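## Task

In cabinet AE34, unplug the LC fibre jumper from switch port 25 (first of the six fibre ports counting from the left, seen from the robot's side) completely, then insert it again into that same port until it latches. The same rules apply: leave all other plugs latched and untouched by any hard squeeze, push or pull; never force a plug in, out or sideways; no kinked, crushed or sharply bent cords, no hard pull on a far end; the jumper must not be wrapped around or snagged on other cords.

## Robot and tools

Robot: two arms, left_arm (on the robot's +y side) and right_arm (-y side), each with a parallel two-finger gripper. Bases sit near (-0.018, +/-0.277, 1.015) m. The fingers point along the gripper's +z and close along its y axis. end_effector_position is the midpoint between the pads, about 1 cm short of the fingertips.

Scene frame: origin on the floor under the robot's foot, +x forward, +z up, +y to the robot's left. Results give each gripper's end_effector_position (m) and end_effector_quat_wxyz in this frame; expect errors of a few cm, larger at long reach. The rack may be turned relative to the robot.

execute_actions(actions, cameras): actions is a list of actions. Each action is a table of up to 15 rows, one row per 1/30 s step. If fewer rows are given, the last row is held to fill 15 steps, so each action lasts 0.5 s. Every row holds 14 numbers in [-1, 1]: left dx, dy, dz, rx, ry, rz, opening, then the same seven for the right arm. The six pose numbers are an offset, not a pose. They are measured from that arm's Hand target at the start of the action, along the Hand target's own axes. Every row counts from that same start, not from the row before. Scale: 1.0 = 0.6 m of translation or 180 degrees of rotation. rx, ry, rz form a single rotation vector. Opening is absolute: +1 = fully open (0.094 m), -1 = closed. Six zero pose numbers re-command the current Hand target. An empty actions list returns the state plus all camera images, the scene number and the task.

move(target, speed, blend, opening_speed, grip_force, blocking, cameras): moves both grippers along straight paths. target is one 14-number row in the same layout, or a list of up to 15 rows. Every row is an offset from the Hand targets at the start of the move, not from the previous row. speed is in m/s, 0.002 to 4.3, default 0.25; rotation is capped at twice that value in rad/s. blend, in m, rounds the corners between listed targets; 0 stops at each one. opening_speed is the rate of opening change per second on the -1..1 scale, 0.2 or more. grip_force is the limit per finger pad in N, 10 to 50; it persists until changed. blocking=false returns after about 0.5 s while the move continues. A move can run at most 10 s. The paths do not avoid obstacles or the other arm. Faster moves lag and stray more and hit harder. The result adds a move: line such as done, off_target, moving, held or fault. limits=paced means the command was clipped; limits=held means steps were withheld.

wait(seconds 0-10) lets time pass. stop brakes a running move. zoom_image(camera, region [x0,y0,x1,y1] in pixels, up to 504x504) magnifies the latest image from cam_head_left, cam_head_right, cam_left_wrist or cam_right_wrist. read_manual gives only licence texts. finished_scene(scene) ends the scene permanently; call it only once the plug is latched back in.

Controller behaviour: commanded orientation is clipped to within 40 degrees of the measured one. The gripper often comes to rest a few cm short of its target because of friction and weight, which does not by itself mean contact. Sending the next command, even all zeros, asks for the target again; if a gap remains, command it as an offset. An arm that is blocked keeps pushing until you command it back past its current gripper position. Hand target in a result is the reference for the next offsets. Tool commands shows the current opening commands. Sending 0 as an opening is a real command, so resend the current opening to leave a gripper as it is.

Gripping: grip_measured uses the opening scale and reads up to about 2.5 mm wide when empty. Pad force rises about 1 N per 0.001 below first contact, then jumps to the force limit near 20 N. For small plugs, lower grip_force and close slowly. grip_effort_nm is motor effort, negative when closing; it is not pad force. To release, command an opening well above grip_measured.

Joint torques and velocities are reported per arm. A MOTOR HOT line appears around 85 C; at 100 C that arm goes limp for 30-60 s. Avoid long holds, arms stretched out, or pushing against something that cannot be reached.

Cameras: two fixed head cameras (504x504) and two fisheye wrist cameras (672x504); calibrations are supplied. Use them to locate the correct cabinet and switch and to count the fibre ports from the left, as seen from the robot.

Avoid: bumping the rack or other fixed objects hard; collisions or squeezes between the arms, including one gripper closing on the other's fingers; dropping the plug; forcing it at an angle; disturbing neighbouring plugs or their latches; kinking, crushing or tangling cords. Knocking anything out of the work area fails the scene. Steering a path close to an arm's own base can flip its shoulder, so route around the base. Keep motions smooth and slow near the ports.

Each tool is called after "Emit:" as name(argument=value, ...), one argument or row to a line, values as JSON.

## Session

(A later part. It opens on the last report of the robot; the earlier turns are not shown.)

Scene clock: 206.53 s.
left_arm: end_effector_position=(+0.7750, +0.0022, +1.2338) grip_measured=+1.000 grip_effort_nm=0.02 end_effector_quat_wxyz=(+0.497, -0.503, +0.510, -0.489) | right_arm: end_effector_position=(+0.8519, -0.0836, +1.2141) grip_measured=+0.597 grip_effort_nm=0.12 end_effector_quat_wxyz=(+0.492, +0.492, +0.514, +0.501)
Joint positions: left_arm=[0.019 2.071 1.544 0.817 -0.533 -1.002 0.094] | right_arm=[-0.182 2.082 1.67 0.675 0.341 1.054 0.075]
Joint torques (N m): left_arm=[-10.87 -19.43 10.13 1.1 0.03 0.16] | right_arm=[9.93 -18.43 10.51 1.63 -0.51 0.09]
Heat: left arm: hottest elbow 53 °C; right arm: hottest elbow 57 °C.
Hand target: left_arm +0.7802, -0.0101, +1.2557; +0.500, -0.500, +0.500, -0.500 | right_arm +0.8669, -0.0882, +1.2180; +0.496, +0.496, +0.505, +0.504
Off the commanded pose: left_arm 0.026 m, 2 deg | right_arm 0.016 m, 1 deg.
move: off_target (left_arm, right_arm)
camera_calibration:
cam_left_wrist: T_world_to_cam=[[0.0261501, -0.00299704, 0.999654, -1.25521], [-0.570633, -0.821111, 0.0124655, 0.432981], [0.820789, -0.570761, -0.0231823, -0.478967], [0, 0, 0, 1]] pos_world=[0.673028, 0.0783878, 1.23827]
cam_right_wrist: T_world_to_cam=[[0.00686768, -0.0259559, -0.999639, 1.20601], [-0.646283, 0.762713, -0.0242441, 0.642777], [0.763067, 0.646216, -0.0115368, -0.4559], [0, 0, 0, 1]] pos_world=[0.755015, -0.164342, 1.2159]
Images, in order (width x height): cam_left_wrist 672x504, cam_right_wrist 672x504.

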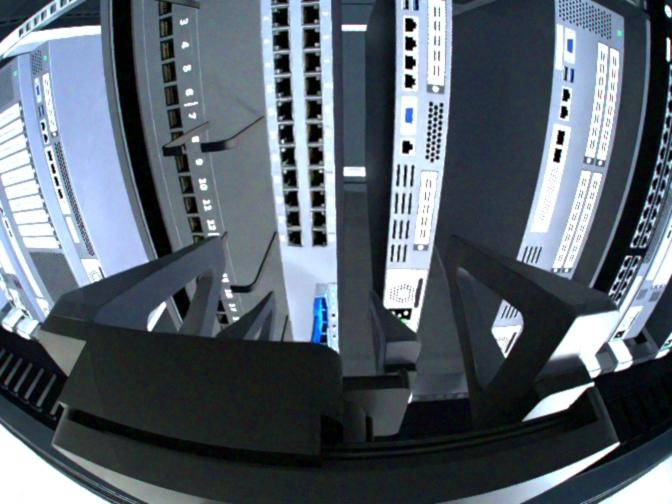

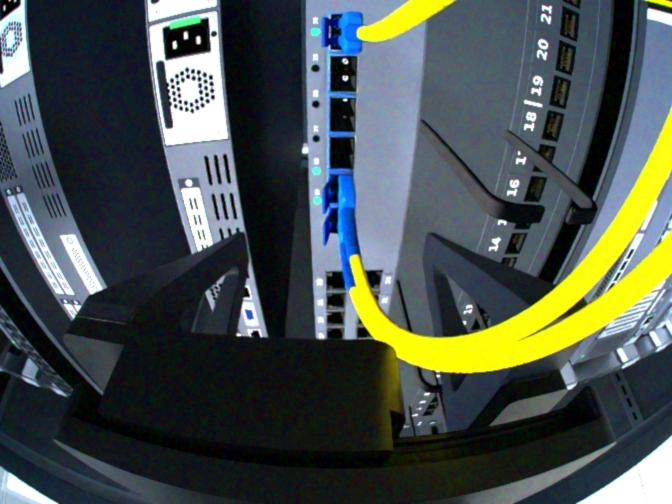

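Emit:
move(
  target=[0,0,0,0,0,0,1,0,0,0,0,0,0,-0.5],
  opening_speed=0.5,
  cameras=["cam_left_wrist","cam_right_wrist"],
)

Emit:
zoom_image(
  camera="cam_right_wrist",
  region=[270, 150, 420, 310],
)

Emit:
zoom_image(
  camera="cam_left_wrist",
  region=[270, 250, 390, 370],
)

Scene clock: 215.77 s.
left_arm: end_effector_position=(+0.7750, +0.0022, +1.2338) grip_measured=+1.000 grip_effort_nm=0.02 end_effector_quat_wxyz=(+0.497, -0.503, +0.510, -0.489) | right_arm: end_effector_position=(+0.8525, -0.0837, +1.2154) grip_measured=-0.497 grip_effort_nm=-0.16 end_effector_quat_wxyz=(+0.492, +0.492, +0.513, +0.502)
Joint positions: left_arm=[0.019 2.071 1.544 0.817 -0.533 -1.002 0.094] | right_arm=[-0.182 2.082 1.673 0.675 0.34 1.055 0.024]
Joint torques (N m): left_arm=[-10.87 -19.19 10.4 1.18 0.11 0.14] | right_arm=[9.23 -18.49 10.65 1.43 -0.49 0.1]
Heat: left arm: hottest elbow 53 °C; right arm: hottest elbow 57 °C.
Hand target: left_arm +0.7802, -0.0101, +1.2557; +0.500, -0.500, +0.500, -0.500 | right_arm +0.8669, -0.0882, +1.2180; +0.496, +0.496, +0.505, +0.504
Off the commanded pose: left_arm 0.026 m, 2 deg | right_arm 0.015 m, 1 deg.
move: off_target (left_arm, right_arm)
camera_calibration:
cam_left_wrist: T_world_to_cam=[[0.0261501, -0.00299704, 0.999654, -1.25521], [-0.570633, -0.821111, 0.0124655, 0.432981], [0.820789, -0.570761, -0.0231823, -0.478967], [0, 0, 0, 1]] pos_world=[0.673028, 0.0783878, 1.23827]
cam_right_wrist: T_world_to_cam=[[0.00942767, -0.0243528, -0.999659, 1.20525], [-0.646438, 0.762568, -0.0246735, 0.643955], [0.762909, 0.64645, -0.00855333, -0.459692], [0, 0, 0, 1]] pos_world=[0.755617, -0.164541, 1.21679]
Images, in order (width x height): cam_left_wrist 672x504, cam_right_wrist 672x504.

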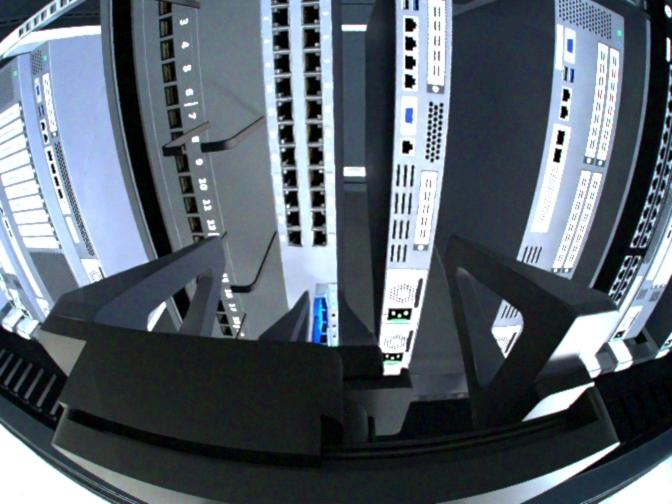

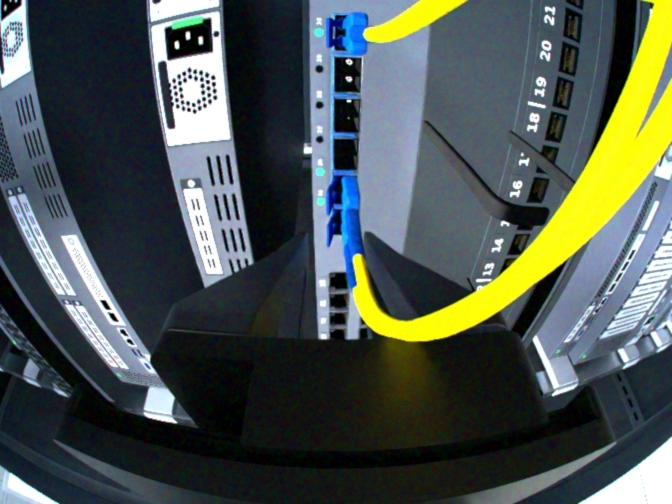

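Scaled by 3.150 from the camera's 672x504 image, which has a finer 960x720 frame.

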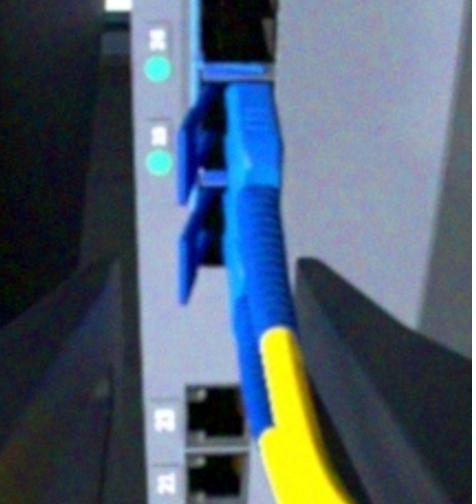

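Scaled by 4.200 from the camera's 672x504 image, which has a finer 960x720 frame.

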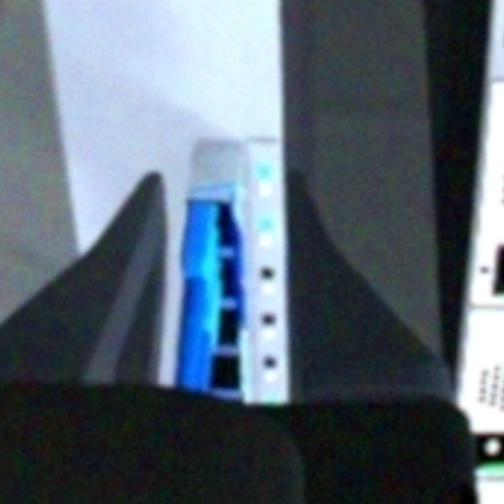

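Emit:
move(
  target=[
    [0,0,0,0,0,0,1,-0.006,0.0017,-0.07,0,0,0,-0.3],
    [0,0,0,0,0,0,1,-0.007,0.0017,0.006,0,0,0,-0.3],
  ],
  speed=0.06,
  cameras=["cam_left_wrist","cam_right_wrist"],
)

Emit:
zoom_image(
  camera="cam_right_wrist",
  region=[270, 150, 420, 310],
)

Emit:
zoom_image(
  camera="cam_left_wrist",
  region=[270, 250, 390, 370],
)

Scene clock: 240.20 s.
left_arm: end_effector_position=(+0.7750, +0.0022, +1.2338) grip_measured=+1.000 grip_effort_nm=0.02 end_effector_quat_wxyz=(+0.497, -0.503, +0.510, -0.489) | right_arm: end_effector_position=(+0.8559, -0.0886, +1.2176) grip_measured=-0.302 grip_effort_nm=0.07 end_effector_quat_wxyz=(+0.493, +0.492, +0.513, +0.502)
Joint positions: left_arm=[0.019 2.071 1.544 0.817 -0.533 -1.002 0.094] | right_arm=[-0.188 2.08 1.681 0.665 0.335 1.056 0.033]
Joint torques (N m): left_arm=[-9.88 -19.43 10.62 1.43 0.1 0.13] | right_arm=[9.76 -17.9 10.7 1.48 -0.54 0.1]
Heat: left arm: hottest elbow 53 °C; right arm: hottest elbow 61 °C.
Hand target: left_arm +0.7802, -0.0101, +1.2557; +0.500, -0.500, +0.500, -0.500 | right_arm +0.8706, -0.0925, +1.2192; +0.496, +0.496, +0.505, +0.504
Off the commanded pose: left_arm 0.026 m, 2 deg | right_arm 0.015 m, 1 deg.
move: off_target (left_arm, right_arm)
camera_calibration:
cam_left_wrist: T_world_to_cam=[[0.0261501, -0.00299704, 0.999654, -1.25521], [-0.570633, -0.821111, 0.0124655, 0.432981], [0.820789, -0.570761, -0.0231823, -0.478967], [0, 0, 0, 1]] pos_world=[0.673028, 0.0783878, 1.23827]
cam_right_wrist: T_world_to_cam=[[0.00980741, -0.0244216, -0.999654, 1.207], [-0.645132, 0.763663, -0.0249856, 0.649236], [0.764009, 0.645153, -0.00826557, -0.460479], [0, 0, 0, 1]] pos_world=[0.758815, -0.169241, 1.21899]
Images, in order (width x height): cam_left_wrist 672x504, cam_right_wrist 672x504.

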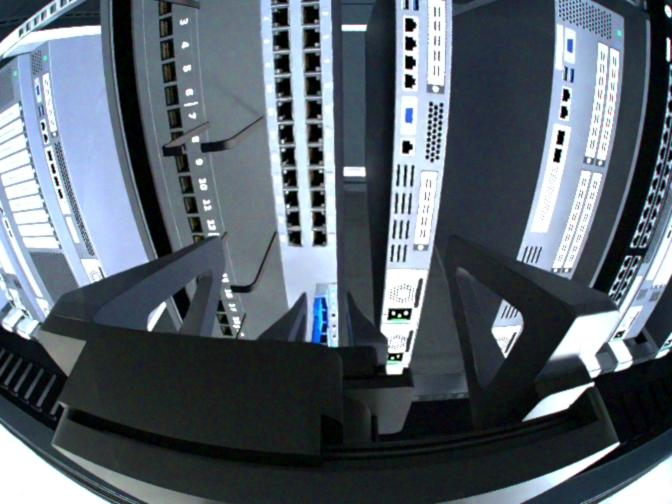

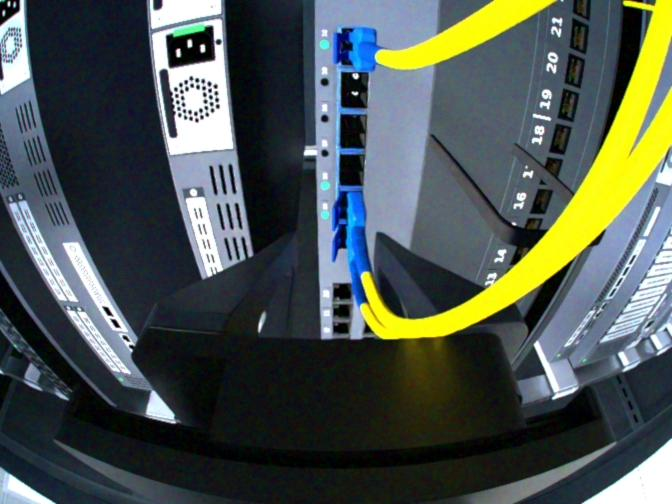

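Scaled by 3.150 from the camera's 672x504 image, which has a finer 960x720 frame.

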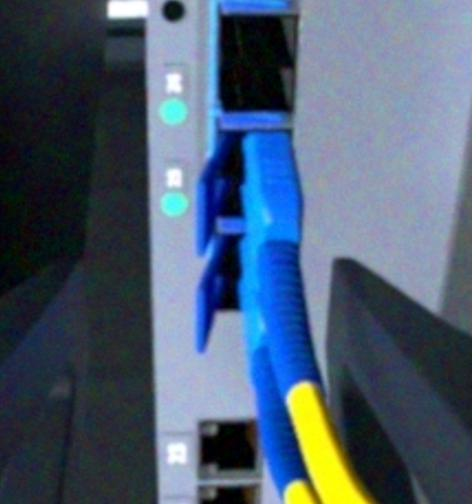

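Scaled by 4.200 from the camera's 672x504 image, which has a finer 960x720 frame.

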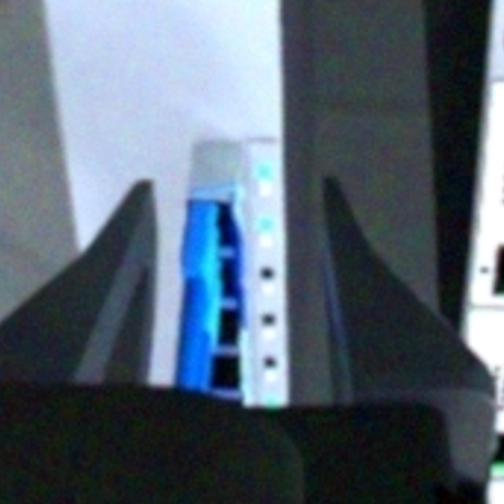

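Emit:
move(
  target=[0,0,0,0,0,0,1,0,0,0,0,0,0,-0.7],
  opening_speed=0.3,
  grip_force=[50,15],
  cameras=["cam_left_wrist","cam_right_wrist"],
)

Emit:
zoom_image(
  camera="cam_right_wrist",
  region=[270, 150, 420, 310],
)

Emit:
zoom_image(
  camera="cam_left_wrist",
  region=[270, 250, 390, 370],
)

Scene clock: 253.23 s.
left_arm: end_effector_position=(+0.7750, +0.0022, +1.2338) grip_measured=+1.000 grip_effort_nm=0.02 end_effector_quat_wxyz=(+0.497, -0.503, +0.510, -0.489) | right_arm: end_effector_position=(+0.8562, -0.0885, +1.2141) grip_measured=-0.697 grip_effort_nm=-0.17 end_effector_quat_wxyz=(+0.492, +0.493, +0.515, +0.500)
Joint positions: left_arm=[0.019 2.071 1.544 0.817 -0.533 -1.002 0.094] | right_arm=[-0.19 2.083 1.681 0.663 0.335 1.056 0.014]
Joint torques (N m): left_arm=[-10.11 -19.78 10.48 0.96 0.09 0.16] | right_arm=[9.05 -18.67 10.7 1.65 -0.51 0.07]
Heat: left arm: hottest elbow 54 °C; right arm: hottest elbow 59 °C.
Hand target: left_arm +0.7802, -0.0101, +1.2557; +0.500, -0.500, +0.500, -0.500 | right_arm +0.8707, -0.0926, +1.2192; +0.496, +0.496, +0.505, +0.504
Off the commanded pose: left_arm 0.026 m, 2 deg | right_arm 0.016 m, 1 deg.
grip_force (N): 50, 15
move: off_target (left_arm, right_arm)
camera_calibration:
cam_left_wrist: T_world_to_cam=[[0.0261501, -0.00299704, 0.999654, -1.25521], [-0.570633, -0.821111, 0.0124655, 0.432981], [0.820789, -0.570761, -0.0231823, -0.478967], [0, 0, 0, 1]] pos_world=[0.673028, 0.0783878, 1.23827]
cam_right_wrist: T_world_to_cam=[[0.00479658, -0.0264141, -0.99964, 1.20765], [-0.645771, 0.763177, -0.0232645, 0.647734], [0.763516, 0.64565, -0.0133968, -0.454107], [0, 0, 0, 1]] pos_world=[0.759213, -0.169242, 1.2162]
Images, in order (width x height): cam_left_wrist 672x504, cam_right_wrist 672x504.

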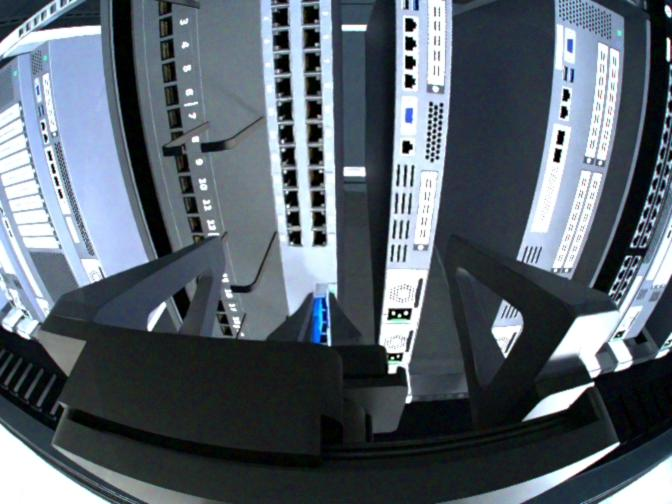

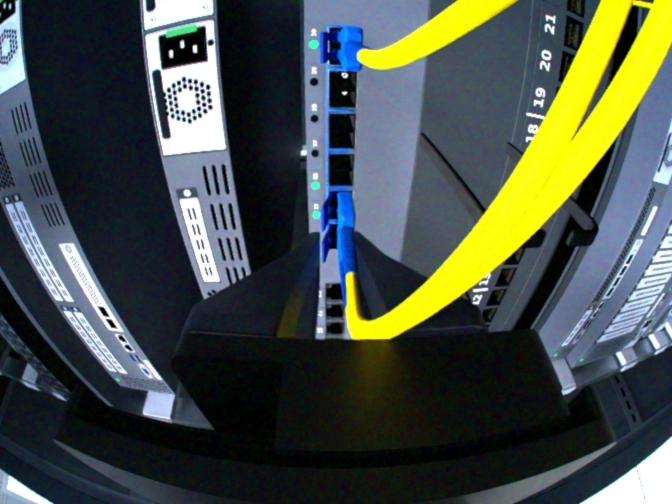

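Scaled by 3.150 from the camera's 672x504 image, which has a finer 960x720 frame.

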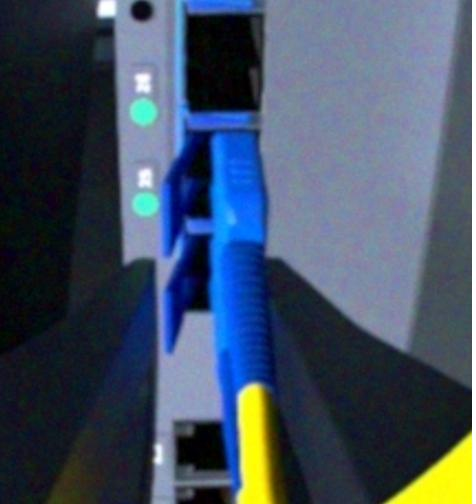

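Scaled by 4.200 from the camera's 672x504 image, which has a finer 960x720 frame.

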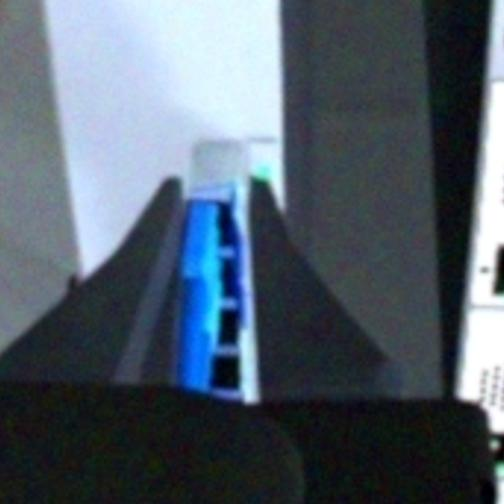

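Emit:
move(
  target=[0,0,0,0,0,0,1,0,0,0,0,0,0,-0.88],
  opening_speed=0.25,
  grip_force=[50,15],
  cameras=["cam_left_wrist","cam_right_wrist"],
)

Emit:
zoom_image(
  camera="cam_right_wrist",
  region=[270, 150, 420, 310],
)

Emit:
zoom_image(
  camera="cam_left_wrist",
  region=[270, 250, 390, 370],
)

Scene clock: 275.27 s.
left_arm: end_effector_position=(+0.7750, +0.0022, +1.2338) grip_measured=+1.000 grip_effort_nm=0.02 end_effector_quat_wxyz=(+0.497, -0.503, +0.510, -0.489) | right_arm: end_effector_position=(+0.8563, -0.0883, +1.2124) grip_measured=-0.795 grip_effort_nm=-0.37 end_effector_quat_wxyz=(+0.491, +0.494, +0.515, +0.500)
Joint positions: left_arm=[0.019 2.071 1.544 0.817 -0.533 -1.002 0.094] | right_arm=[-0.19 2.085 1.681 0.663 0.335 1.059 0.01]
Joint torques (N m): left_arm=[-10.81 -19.72 10.44 1.33 0.1 0.12] | right_arm=[10.23 -18.78 10.63 1.46 -0.52 0.05]
Heat: left arm: hottest elbow 54 °C; right arm: hottest elbow 58 °C.
Hand target: left_arm +0.7802, -0.0101, +1.2557; +0.500, -0.500, +0.500, -0.500 | right_arm +0.8706, -0.0924, +1.2192; +0.496, +0.496, +0.505, +0.504
Off the commanded pose: left_arm 0.026 m, 2 deg | right_arm 0.016 m, 1 deg.
grip_force (N): 50, 15
move: off_target (left_arm, right_arm)
camera_calibration:
cam_left_wrist: T_world_to_cam=[[0.0261501, -0.00299704, 0.999654, -1.25521], [-0.570633, -0.821111, 0.0124655, 0.432981], [0.820789, -0.570761, -0.0231823, -0.478967], [0, 0, 0, 1]] pos_world=[0.673028, 0.0783878, 1.23827]
cam_right_wrist: T_world_to_cam=[[0.00280541, -0.024163, -0.999704, 1.20792], [-0.645988, 0.763079, -0.0202565, 0.644164], [0.763343, 0.645853, -0.0134682, -0.454159], [0, 0, 0, 1]] pos_world=[0.759413, -0.169041, 1.21449]
Images, in order (width x height): cam_left_wrist 672x504, cam_right_wrist 672x504.

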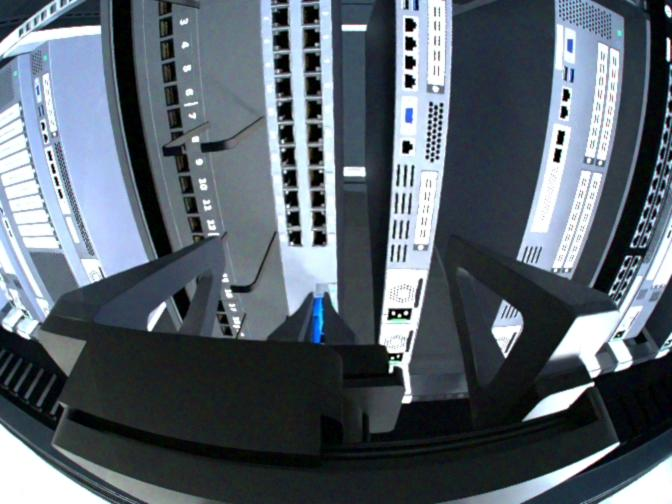

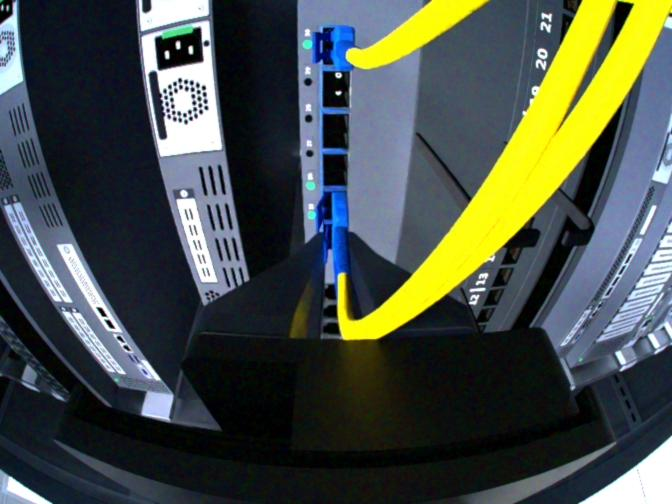

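Scaled by 3.150 from the camera's 672x504 image, which has a finer 960x720 frame.

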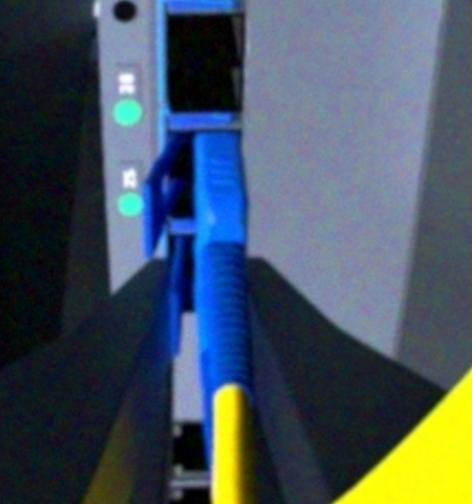

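Scaled by 4.200 from the camera's 672x504 image, which has a finer 960x720 frame.

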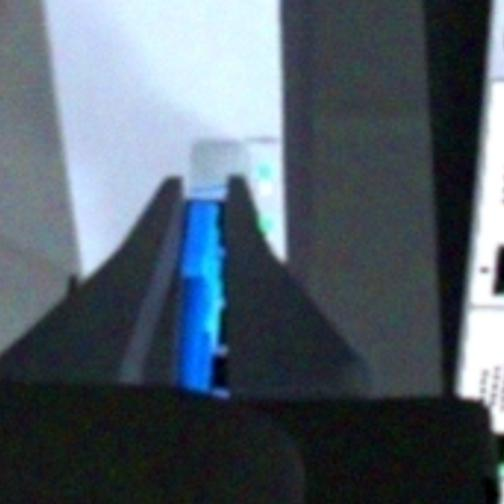

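Emit:
move(
  target=[0,0,0,0,0,0,1,0,0,0,0,0,0,-0.88],
  opening_speed=0.25,
  grip_force=[50,24],
  cameras=["cam_left_wrist","cam_right_wrist"],
)

Emit:
zoom_image(
  camera="cam_right_wrist",
  region=[270, 150, 420, 310],
)

Emit:
zoom_image(
  camera="cam_left_wrist",
  region=[270, 250, 390, 370],
)

Scene clock: 285.93 s.
left_arm: end_effector_position=(+0.7750, +0.0022, +1.2338) grip_measured=+1.000 grip_effort_nm=0.02 end_effector_quat_wxyz=(+0.497, -0.503, +0.510, -0.489) | right_arm: end_effector_position=(+0.8564, -0.0886, +1.2123) grip_measured=-0.815 grip_effort_nm=-0.56 end_effector_quat_wxyz=(+0.490, +0.494, +0.514, +0.501)
Joint positions: left_arm=[0.019 2.071 1.544 0.817 -0.533 -1.002 0.094] | right_arm=[-0.191 2.085 1.681 0.663 0.335 1.062 0.009]
Joint torques (N m): left_arm=[-10.4 -19.37 10.51 1.17 0.09 0.16] | right_arm=[10.46 -19.19 10.8 1.57 -0.47 -0.02]
Heat: left arm: hottest elbow 54 °C; right arm: hottest elbow 58 °C.
Hand target: left_arm +0.7802, -0.0101, +1.2557; +0.500, -0.500, +0.500, -0.500 | right_arm +0.8707, -0.0926, +1.2193; +0.496, +0.496, +0.504, +0.504
Off the commanded pose: left_arm 0.026 m, 2 deg | right_arm 0.016 m, 1 deg.
grip_force (N): 50, 24
move: off_target (left_arm, right_arm)
camera_calibration:
cam_left_wrist: T_world_to_cam=[[0.0261501, -0.00299704, 0.999654, -1.25521], [-0.570633, -0.821111, 0.0124655, 0.432981], [0.820789, -0.570761, -0.0231823, -0.478967], [0, 0, 0, 1]] pos_world=[0.673028, 0.0783878, 1.23827]
cam_right_wrist: T_world_to_cam=[[0.00261754, -0.0216483, -0.999762, 1.20825], [-0.645642, 0.763423, -0.0182211, 0.641634], [0.763636, 0.645536, -0.0119788, -0.456119], [0, 0, 0, 1]] pos_world=[0.759412, -0.16924, 1.21419]
Images, in order (width x height): cam_left_wrist 672x504, cam_right_wrist 672x504.

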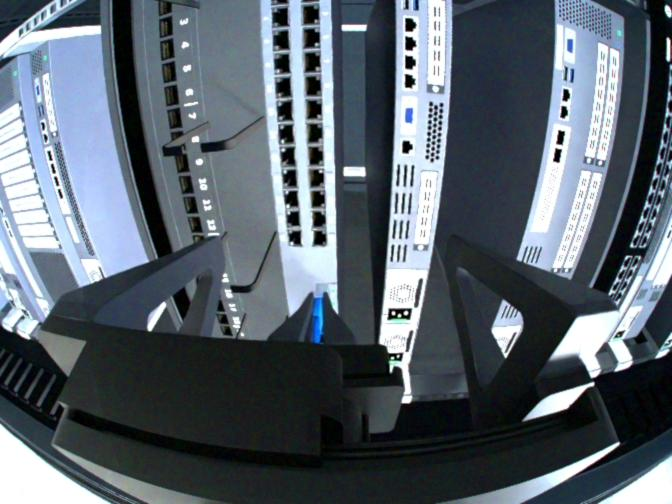

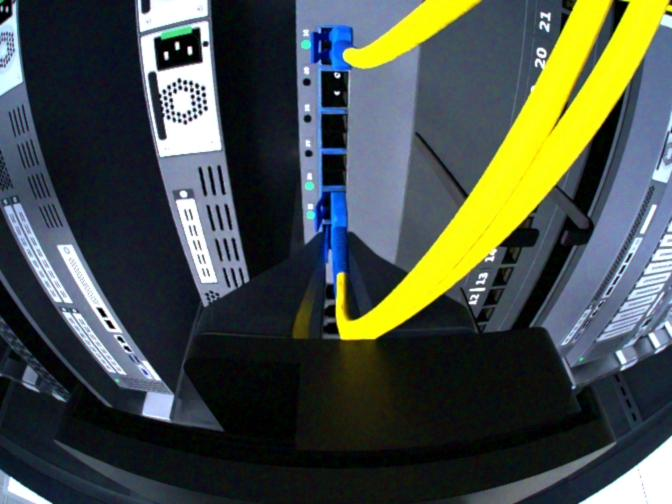

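Scaled by 3.150 from the camera's 672x504 image, which has a finer 960x720 frame.

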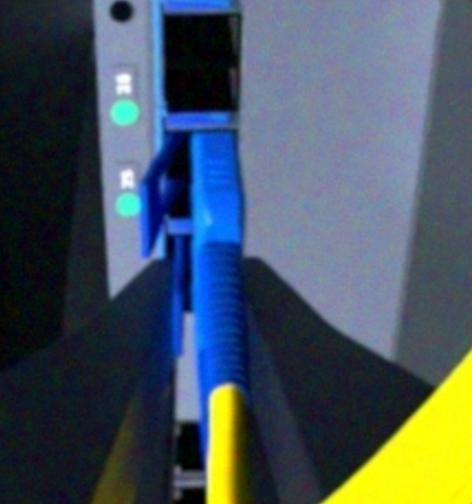

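Scaled by 4.200 from the camera's 672x504 image, which has a finer 960x720 frame.

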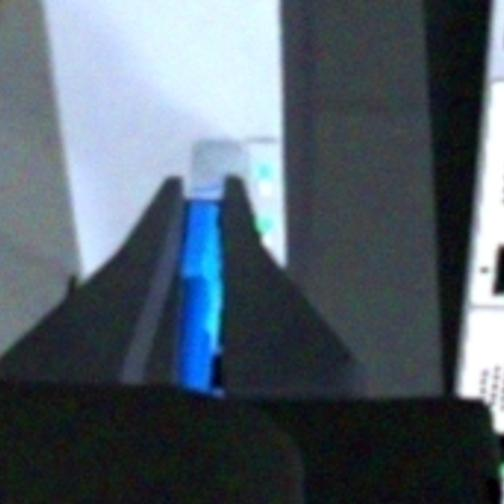

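Emit:
move(
  target=[0,0,0,0,0,0,1,0,0,0,0,0,0,-0.9],
  opening_speed=0.25,
  grip_force=[50,34],
  cameras=["cam_left_wrist","cam_right_wrist"],
)

Emit:
zoom_image(
  camera="cam_right_wrist",
  region=[270, 150, 420, 310],
)

Emit:
zoom_image(
  camera="cam_left_wrist",
  region=[270, 250, 390, 370],
)

Scene clock: 291.73 s.
left_arm: end_effector_position=(+0.7750, +0.0022, +1.2338) grip_measured=+1.000 grip_effort_nm=0.02 end_effector_quat_wxyz=(+0.497, -0.503, +0.510, -0.489) | right_arm: end_effector_position=(+0.8564, -0.0886, +1.2123) grip_measured=-0.825 grip_effort_nm=-0.75 end_effector_quat_wxyz=(+0.490, +0.495, +0.514, +0.501)
Joint positions: left_arm=[0.019 2.071 1.544 0.817 -0.533 -1.002 0.094] | right_arm=[-0.191 2.085 1.681 0.663 0.335 1.063 0.008]
Joint torques (N m): left_arm=[-9.93 -19.6 10.4 1.16 0.16 0.13] | right_arm=[10.05 -19.43 10.61 1.47 -0.52 0.01]
Heat: left arm: hottest elbow 54 °C; right arm: hottest elbow 58 °C.
Hand target: left_arm +0.7802, -0.0101, +1.2557; +0.500, -0.500, +0.500, -0.500 | right_arm +0.8706, -0.0926, +1.2193; +0.496, +0.496, +0.504, +0.504
Off the commanded pose: left_arm 0.026 m, 2 deg | right_arm 0.016 m, 1 deg.
grip_force (N): 50, 34
move: off_target (left_arm, right_arm)
camera_calibration:
cam_left_wrist: T_world_to_cam=[[0.0261501, -0.00299704, 0.999654, -1.25521], [-0.570633, -0.821111, 0.0124655, 0.432981], [0.820789, -0.570761, -0.0231823, -0.478967], [0, 0, 0, 1]] pos_world=[0.673028, 0.0783878, 1.23827]
cam_right_wrist: T_world_to_cam=[[0.00254079, -0.0205699, -0.999785, 1.20842], [-0.645632, 0.763451, -0.0173482, 0.640569], [0.763644, 0.645538, -0.0113408, -0.456902], [0, 0, 0, 1]] pos_world=[0.759412, -0.169239, 1.21409]
Images, in order (width x height): cam_left_wrist 672x504, cam_right_wrist 672x504.

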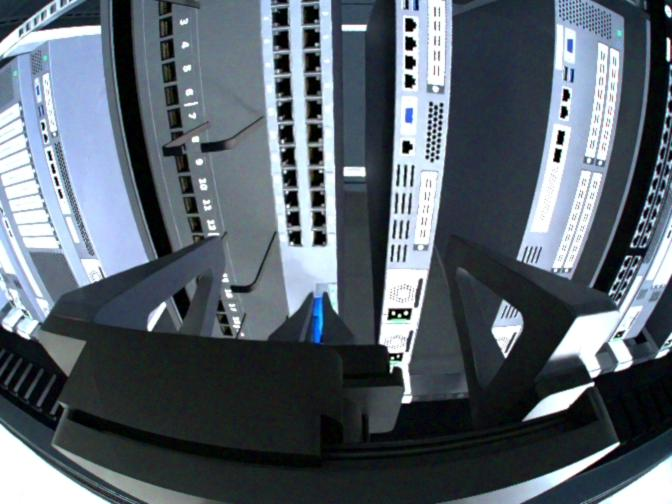

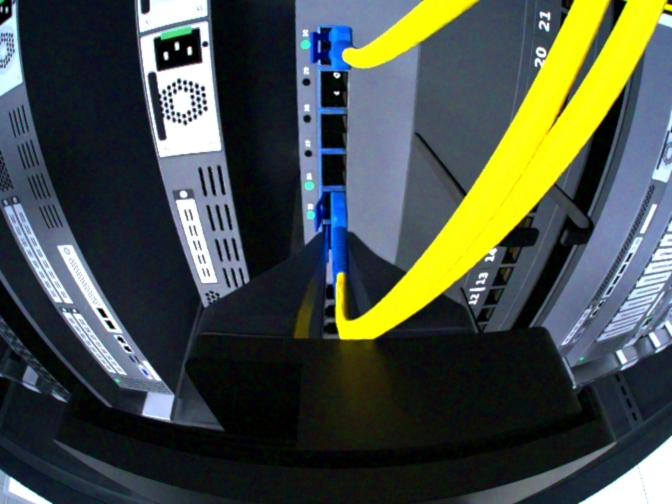

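Scaled by 3.150 from the camera's 672x504 image, which has a finer 960x720 frame.

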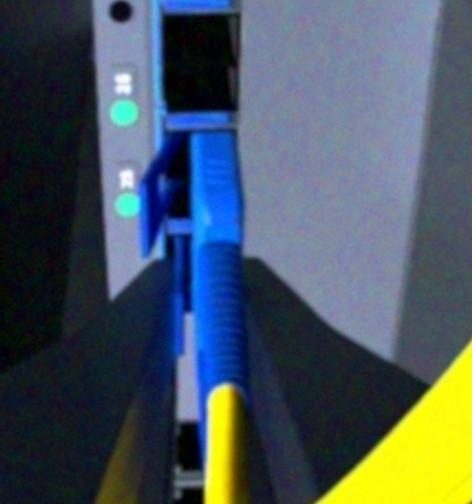

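Scaled by 4.200 from the camera's 672x504 image, which has a finer 960x720 frame.

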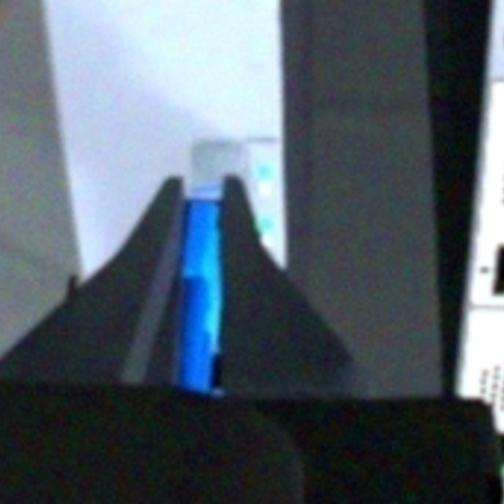

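Emit:
move(
  target=[0,0,0,0,0,0,1,0,0,0,0,0,0,-0.93],
  opening_speed=0.25,
  grip_force=[50,46],
  cameras=["cam_left_wrist","cam_right_wrist"],
)

Emit:
zoom_image(
  camera="cam_right_wrist",
  region=[290, 180, 360, 260],
)

Emit:
zoom_image(
  camera="cam_left_wrist",
  region=[300, 270, 350, 350],
)

Scene clock: 301.23 s.
left_arm: end_effector_position=(+0.7750, +0.0022, +1.2338) grip_measured=+1.000 grip_effort_nm=0.02 end_effector_quat_wxyz=(+0.497, -0.503, +0.510, -0.489) | right_arm: end_effector_position=(+0.8564, -0.0886, +1.2123) grip_measured=-0.834 grip_effort_nm=-0.97 end_effector_quat_wxyz=(+0.489, +0.495, +0.514, +0.502)
Joint positions: left_arm=[0.019 2.071 1.544 0.817 -0.533 -1.002 0.094] | right_arm=[-0.191 2.085 1.681 0.663 0.335 1.065 0.008]
Joint torques (N m): left_arm=[-10.81 -19.31 10.25 1.24 0.11 0.15] | right_arm=[9.7 -18.43 10.69 1.61 -0.52 0]
Heat: left arm: hottest elbow 54 °C; right arm: hottest elbow 58 °C.
Hand target: left_arm +0.7802, -0.0101, +1.2557; +0.500, -0.500, +0.500, -0.500 | right_arm +0.8706, -0.0926, +1.2193; +0.496, +0.496, +0.504, +0.504
Off the commanded pose: left_arm 0.026 m, 2 deg | right_arm 0.016 m, 1 deg.
grip_force (N): 50, 46
move: off_target (left_arm, right_arm)
camera_calibration:
cam_left_wrist: T_world_to_cam=[[0.0261501, -0.00299704, 0.999654, -1.25521], [-0.570633, -0.821111, 0.0124655, 0.432981], [0.820789, -0.570761, -0.0231823, -0.478967], [0, 0, 0, 1]] pos_world=[0.673028, 0.0783878, 1.23827]
cam_right_wrist: T_world_to_cam=[[0.0024563, -0.0189916, -0.999817, 1.20868], [-0.645618, 0.763491, -0.0160887, 0.639034], [0.763656, 0.645539, -0.010386, -0.458071], [0, 0, 0, 1]] pos_world=[0.759412, -0.169238, 1.21399]
Images, in order (width x height): cam_left_wrist 672x504, cam_right_wrist 672x504.

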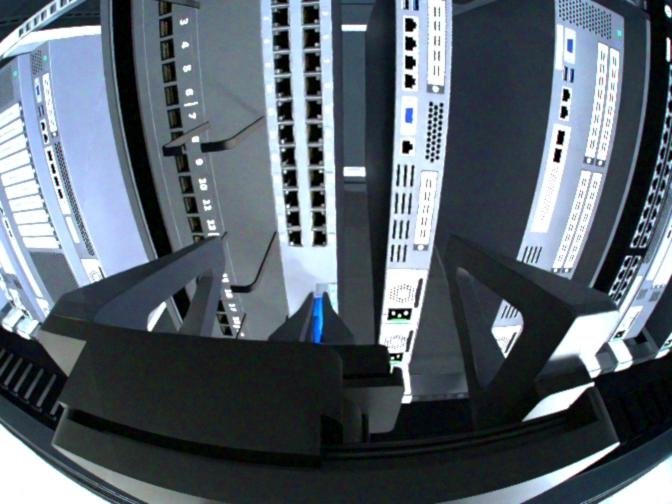

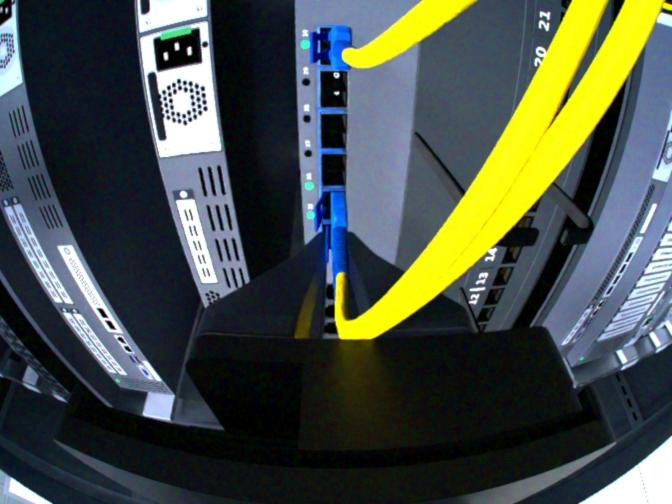

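Scaled by 6.300 from the camera's 672x504 image, which has a finer 960x720 frame.

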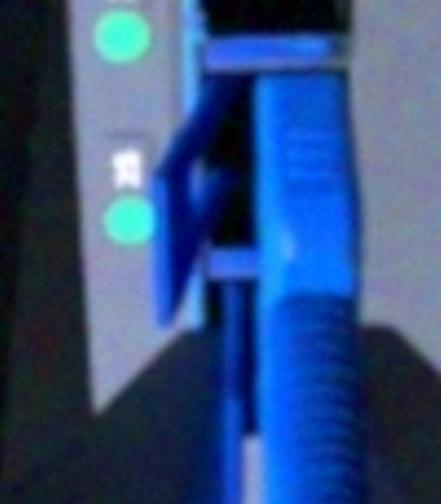

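Scaled by 6.300 from the camera's 672x504 image, which has a finer 960x720 frame.

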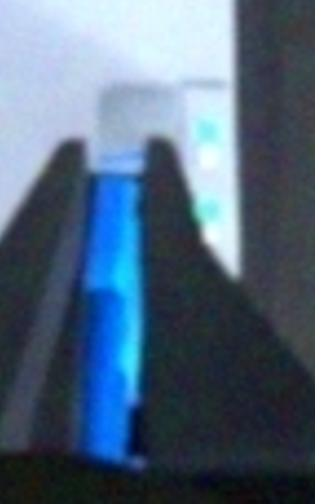

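Emit:
move(
  target=[0,0,0,0,0,0,1,0,0,0,0,0,0,-0.97],
  opening_speed=0.25,
  grip_force=50,
  cameras=["cam_left_wrist","cam_right_wrist"],
)

Emit:
zoom_image(
  camera="cam_right_wrist",
  region=[290, 180, 360, 260],
)

Emit:
zoom_image(
  camera="cam_left_wrist",
  region=[300, 270, 350, 350],
)

Scene clock: 310.60 s.
left_arm: end_effector_position=(+0.7750, +0.0022, +1.2338) grip_measured=+1.000 grip_effort_nm=0.02 end_effector_quat_wxyz=(+0.497, -0.503, +0.510, -0.489) | right_arm: end_effector_position=(+0.8564, -0.0886, +1.2123) grip_measured=-0.836 grip_effort_nm=-1.05 end_effector_quat_wxyz=(+0.489, +0.495, +0.513, +0.502)
Joint positions: left_arm=[0.019 2.071 1.544 0.817 -0.533 -1.002 0.094] | right_arm=[-0.191 2.085 1.681 0.663 0.335 1.065 0.008]
Joint torques (N m): left_arm=[-10.52 -19.25 10.43 1.22 0.07 0.17] | right_arm=[9.82 -18.67 10.62 1.43 -0.54 -0.01]
Heat: left arm: hottest elbow 54 °C; right arm: hottest elbow 58 °C.
Hand target: left_arm +0.7802, -0.0101, +1.2557; +0.500, -0.500, +0.500, -0.500 | right_arm +0.8706, -0.0926, +1.2193; +0.496, +0.496, +0.504, +0.504
Off the commanded pose: left_arm 0.026 m, 2 deg | right_arm 0.016 m, 1 deg.
move: off_target (left_arm, right_arm)
camera_calibration:
cam_left_wrist: T_world_to_cam=[[0.0261501, -0.00299704, 0.999654, -1.25521], [-0.570633, -0.821111, 0.0124655, 0.432981], [0.820789, -0.570761, -0.0231823, -0.478967], [0, 0, 0, 1]] pos_world=[0.673028, 0.0783878, 1.23827]
cam_right_wrist: T_world_to_cam=[[0.00250978, -0.0185709, -0.999824, 1.20862], [-0.645614, 0.7635, -0.015802, 0.638682], [0.76366, 0.64554, -0.0100734, -0.458454], [0, 0, 0, 1]] pos_world=[0.759412, -0.169238, 1.21389]
Images, in order (width x height): cam_left_wrist 672x504, cam_right_wrist 672x504.

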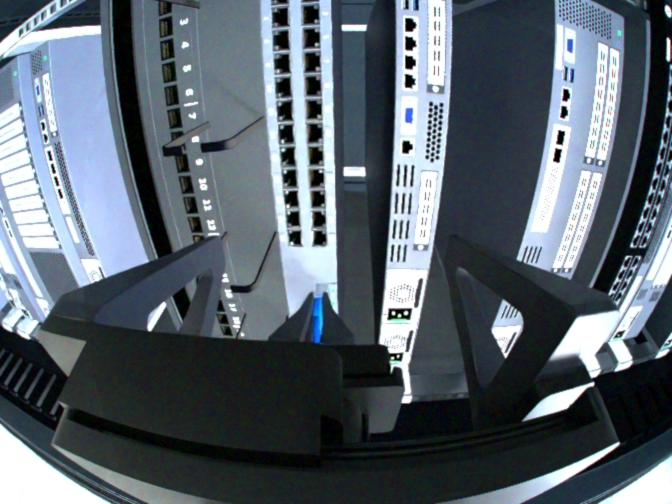

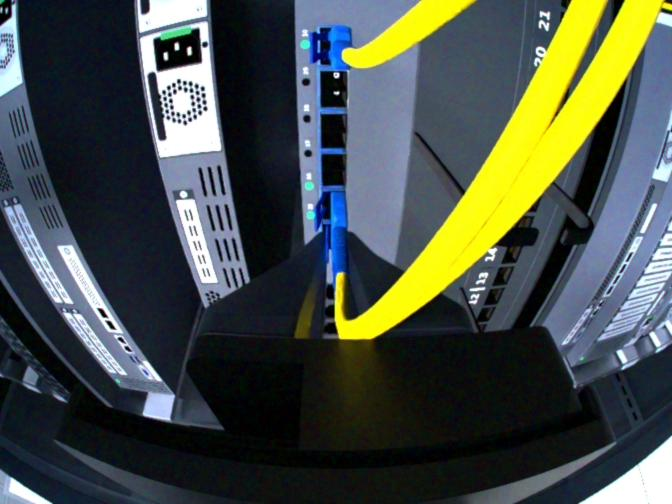

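Scaled by 6.300 from the camera's 672x504 image, which has a finer 960x720 frame.

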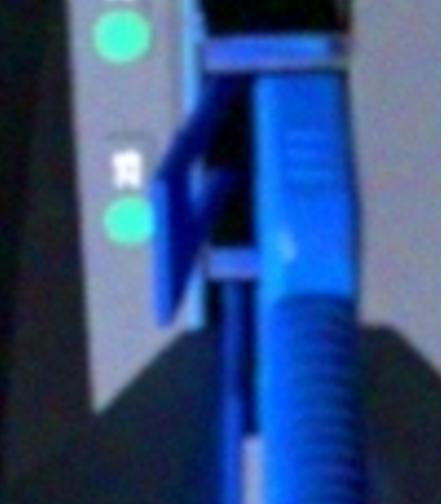

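Scaled by 6.300 from the camera's 672x504 image, which has a finer 960x720 frame.

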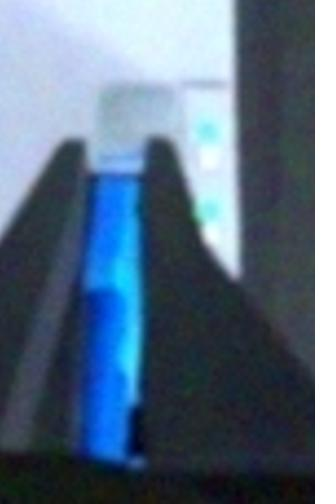

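Emit:
move(
  target=[
    [0,0,0,0,0,0,1,0,0,0,0,0,0,-0.55],
    [0,0,0,0,0,0,1,0,0,-0.07,0,0,0,-0.55],
    [0,0,0,0,0,0,1,0,0.003,-0.01,0.004,0,0,-0.55],
  ],
  speed=0.05,
  cameras=["cam_left_wrist","cam_right_wrist"],
)

Emit:
zoom_image(
  camera="cam_right_wrist",
  region=[270, 150, 420, 310],
)

Emit:
zoom_image(
  camera="cam_left_wrist",
  region=[290, 260, 370, 360],
)

Scene clock: 324.70 s.
left_arm: end_effector_position=(+0.7750, +0.0022, +1.2338) grip_measured=+1.000 grip_effort_nm=0.02 end_effector_quat_wxyz=(+0.497, -0.503, +0.510, -0.489) | right_arm: end_effector_position=(+0.8504, -0.0913, +1.2168) grip_measured=-0.552 grip_effort_nm=0.07 end_effector_quat_wxyz=(+0.488, +0.498, +0.515, +0.499)
Joint positions: left_arm=[0.019 2.071 1.544 0.817 -0.533 -1.002 0.094] | right_arm=[-0.186 2.062 1.657 0.658 0.347 1.065 0.021]
Joint torques (N m): left_arm=[-10.4 -19.49 10.56 1.07 0.08 0.13] | right_arm=[9.29 -17.9 10.71 1.39 -0.52 0.05]
Heat: left arm: hottest elbow 54 °C; right arm: hottest elbow 59 °C.
Hand target: left_arm +0.7802, -0.0101, +1.2557; +0.500, -0.500, +0.500, -0.500 | right_arm +0.8646, -0.0925, +1.2210; +0.493, +0.499, +0.508, +0.501
Off the commanded pose: left_arm 0.026 m, 2 deg | right_arm 0.015 m, 1 deg.
move: off_target (left_arm, right_arm)
camera_calibration:
cam_left_wrist: T_world_to_cam=[[0.0261501, -0.00299704, 0.999654, -1.25521], [-0.570633, -0.821111, 0.0124655, 0.432981], [0.820789, -0.570761, -0.0231823, -0.478967], [0, 0, 0, 1]] pos_world=[0.673028, 0.0783878, 1.23827]
cam_right_wrist: T_world_to_cam=[[-0.00597936, -0.0197609, -0.999787, 1.22024], [-0.643146, 0.76566, -0.0112869, 0.629536], [0.76572, 0.642942, -0.0172873, -0.445233], [0, 0, 0, 1]] pos_world=[0.753104, -0.171639, 1.21939]
Images, in order (width x height): cam_left_wrist 672x504, cam_right_wrist 672x504.

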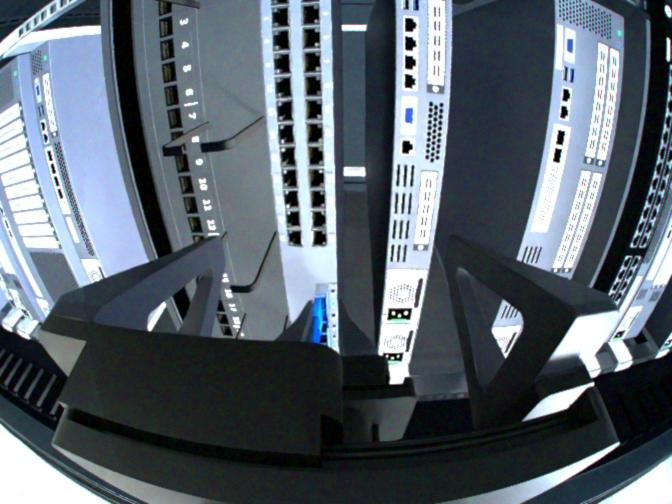

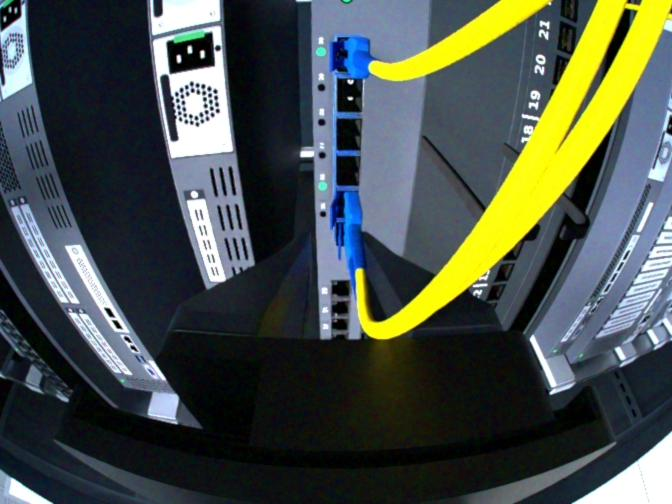

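Scaled by 3.150 from the camera's 672x504 image, which has a finer 960x720 frame.

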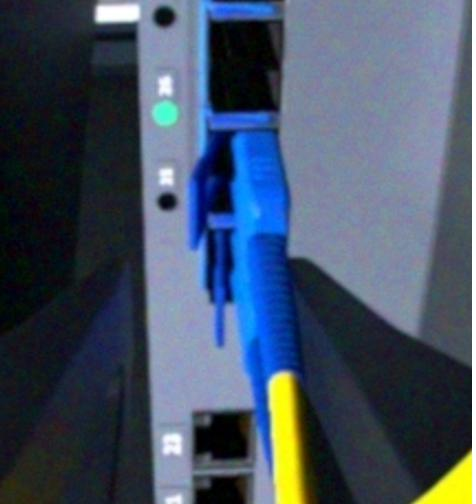

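Scaled by 5.040 from the camera's 672x504 image, which has a finer 960x720 frame.

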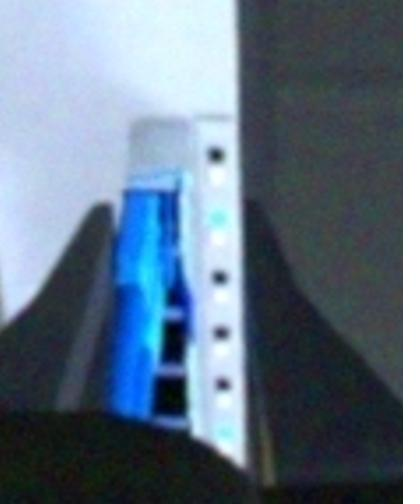

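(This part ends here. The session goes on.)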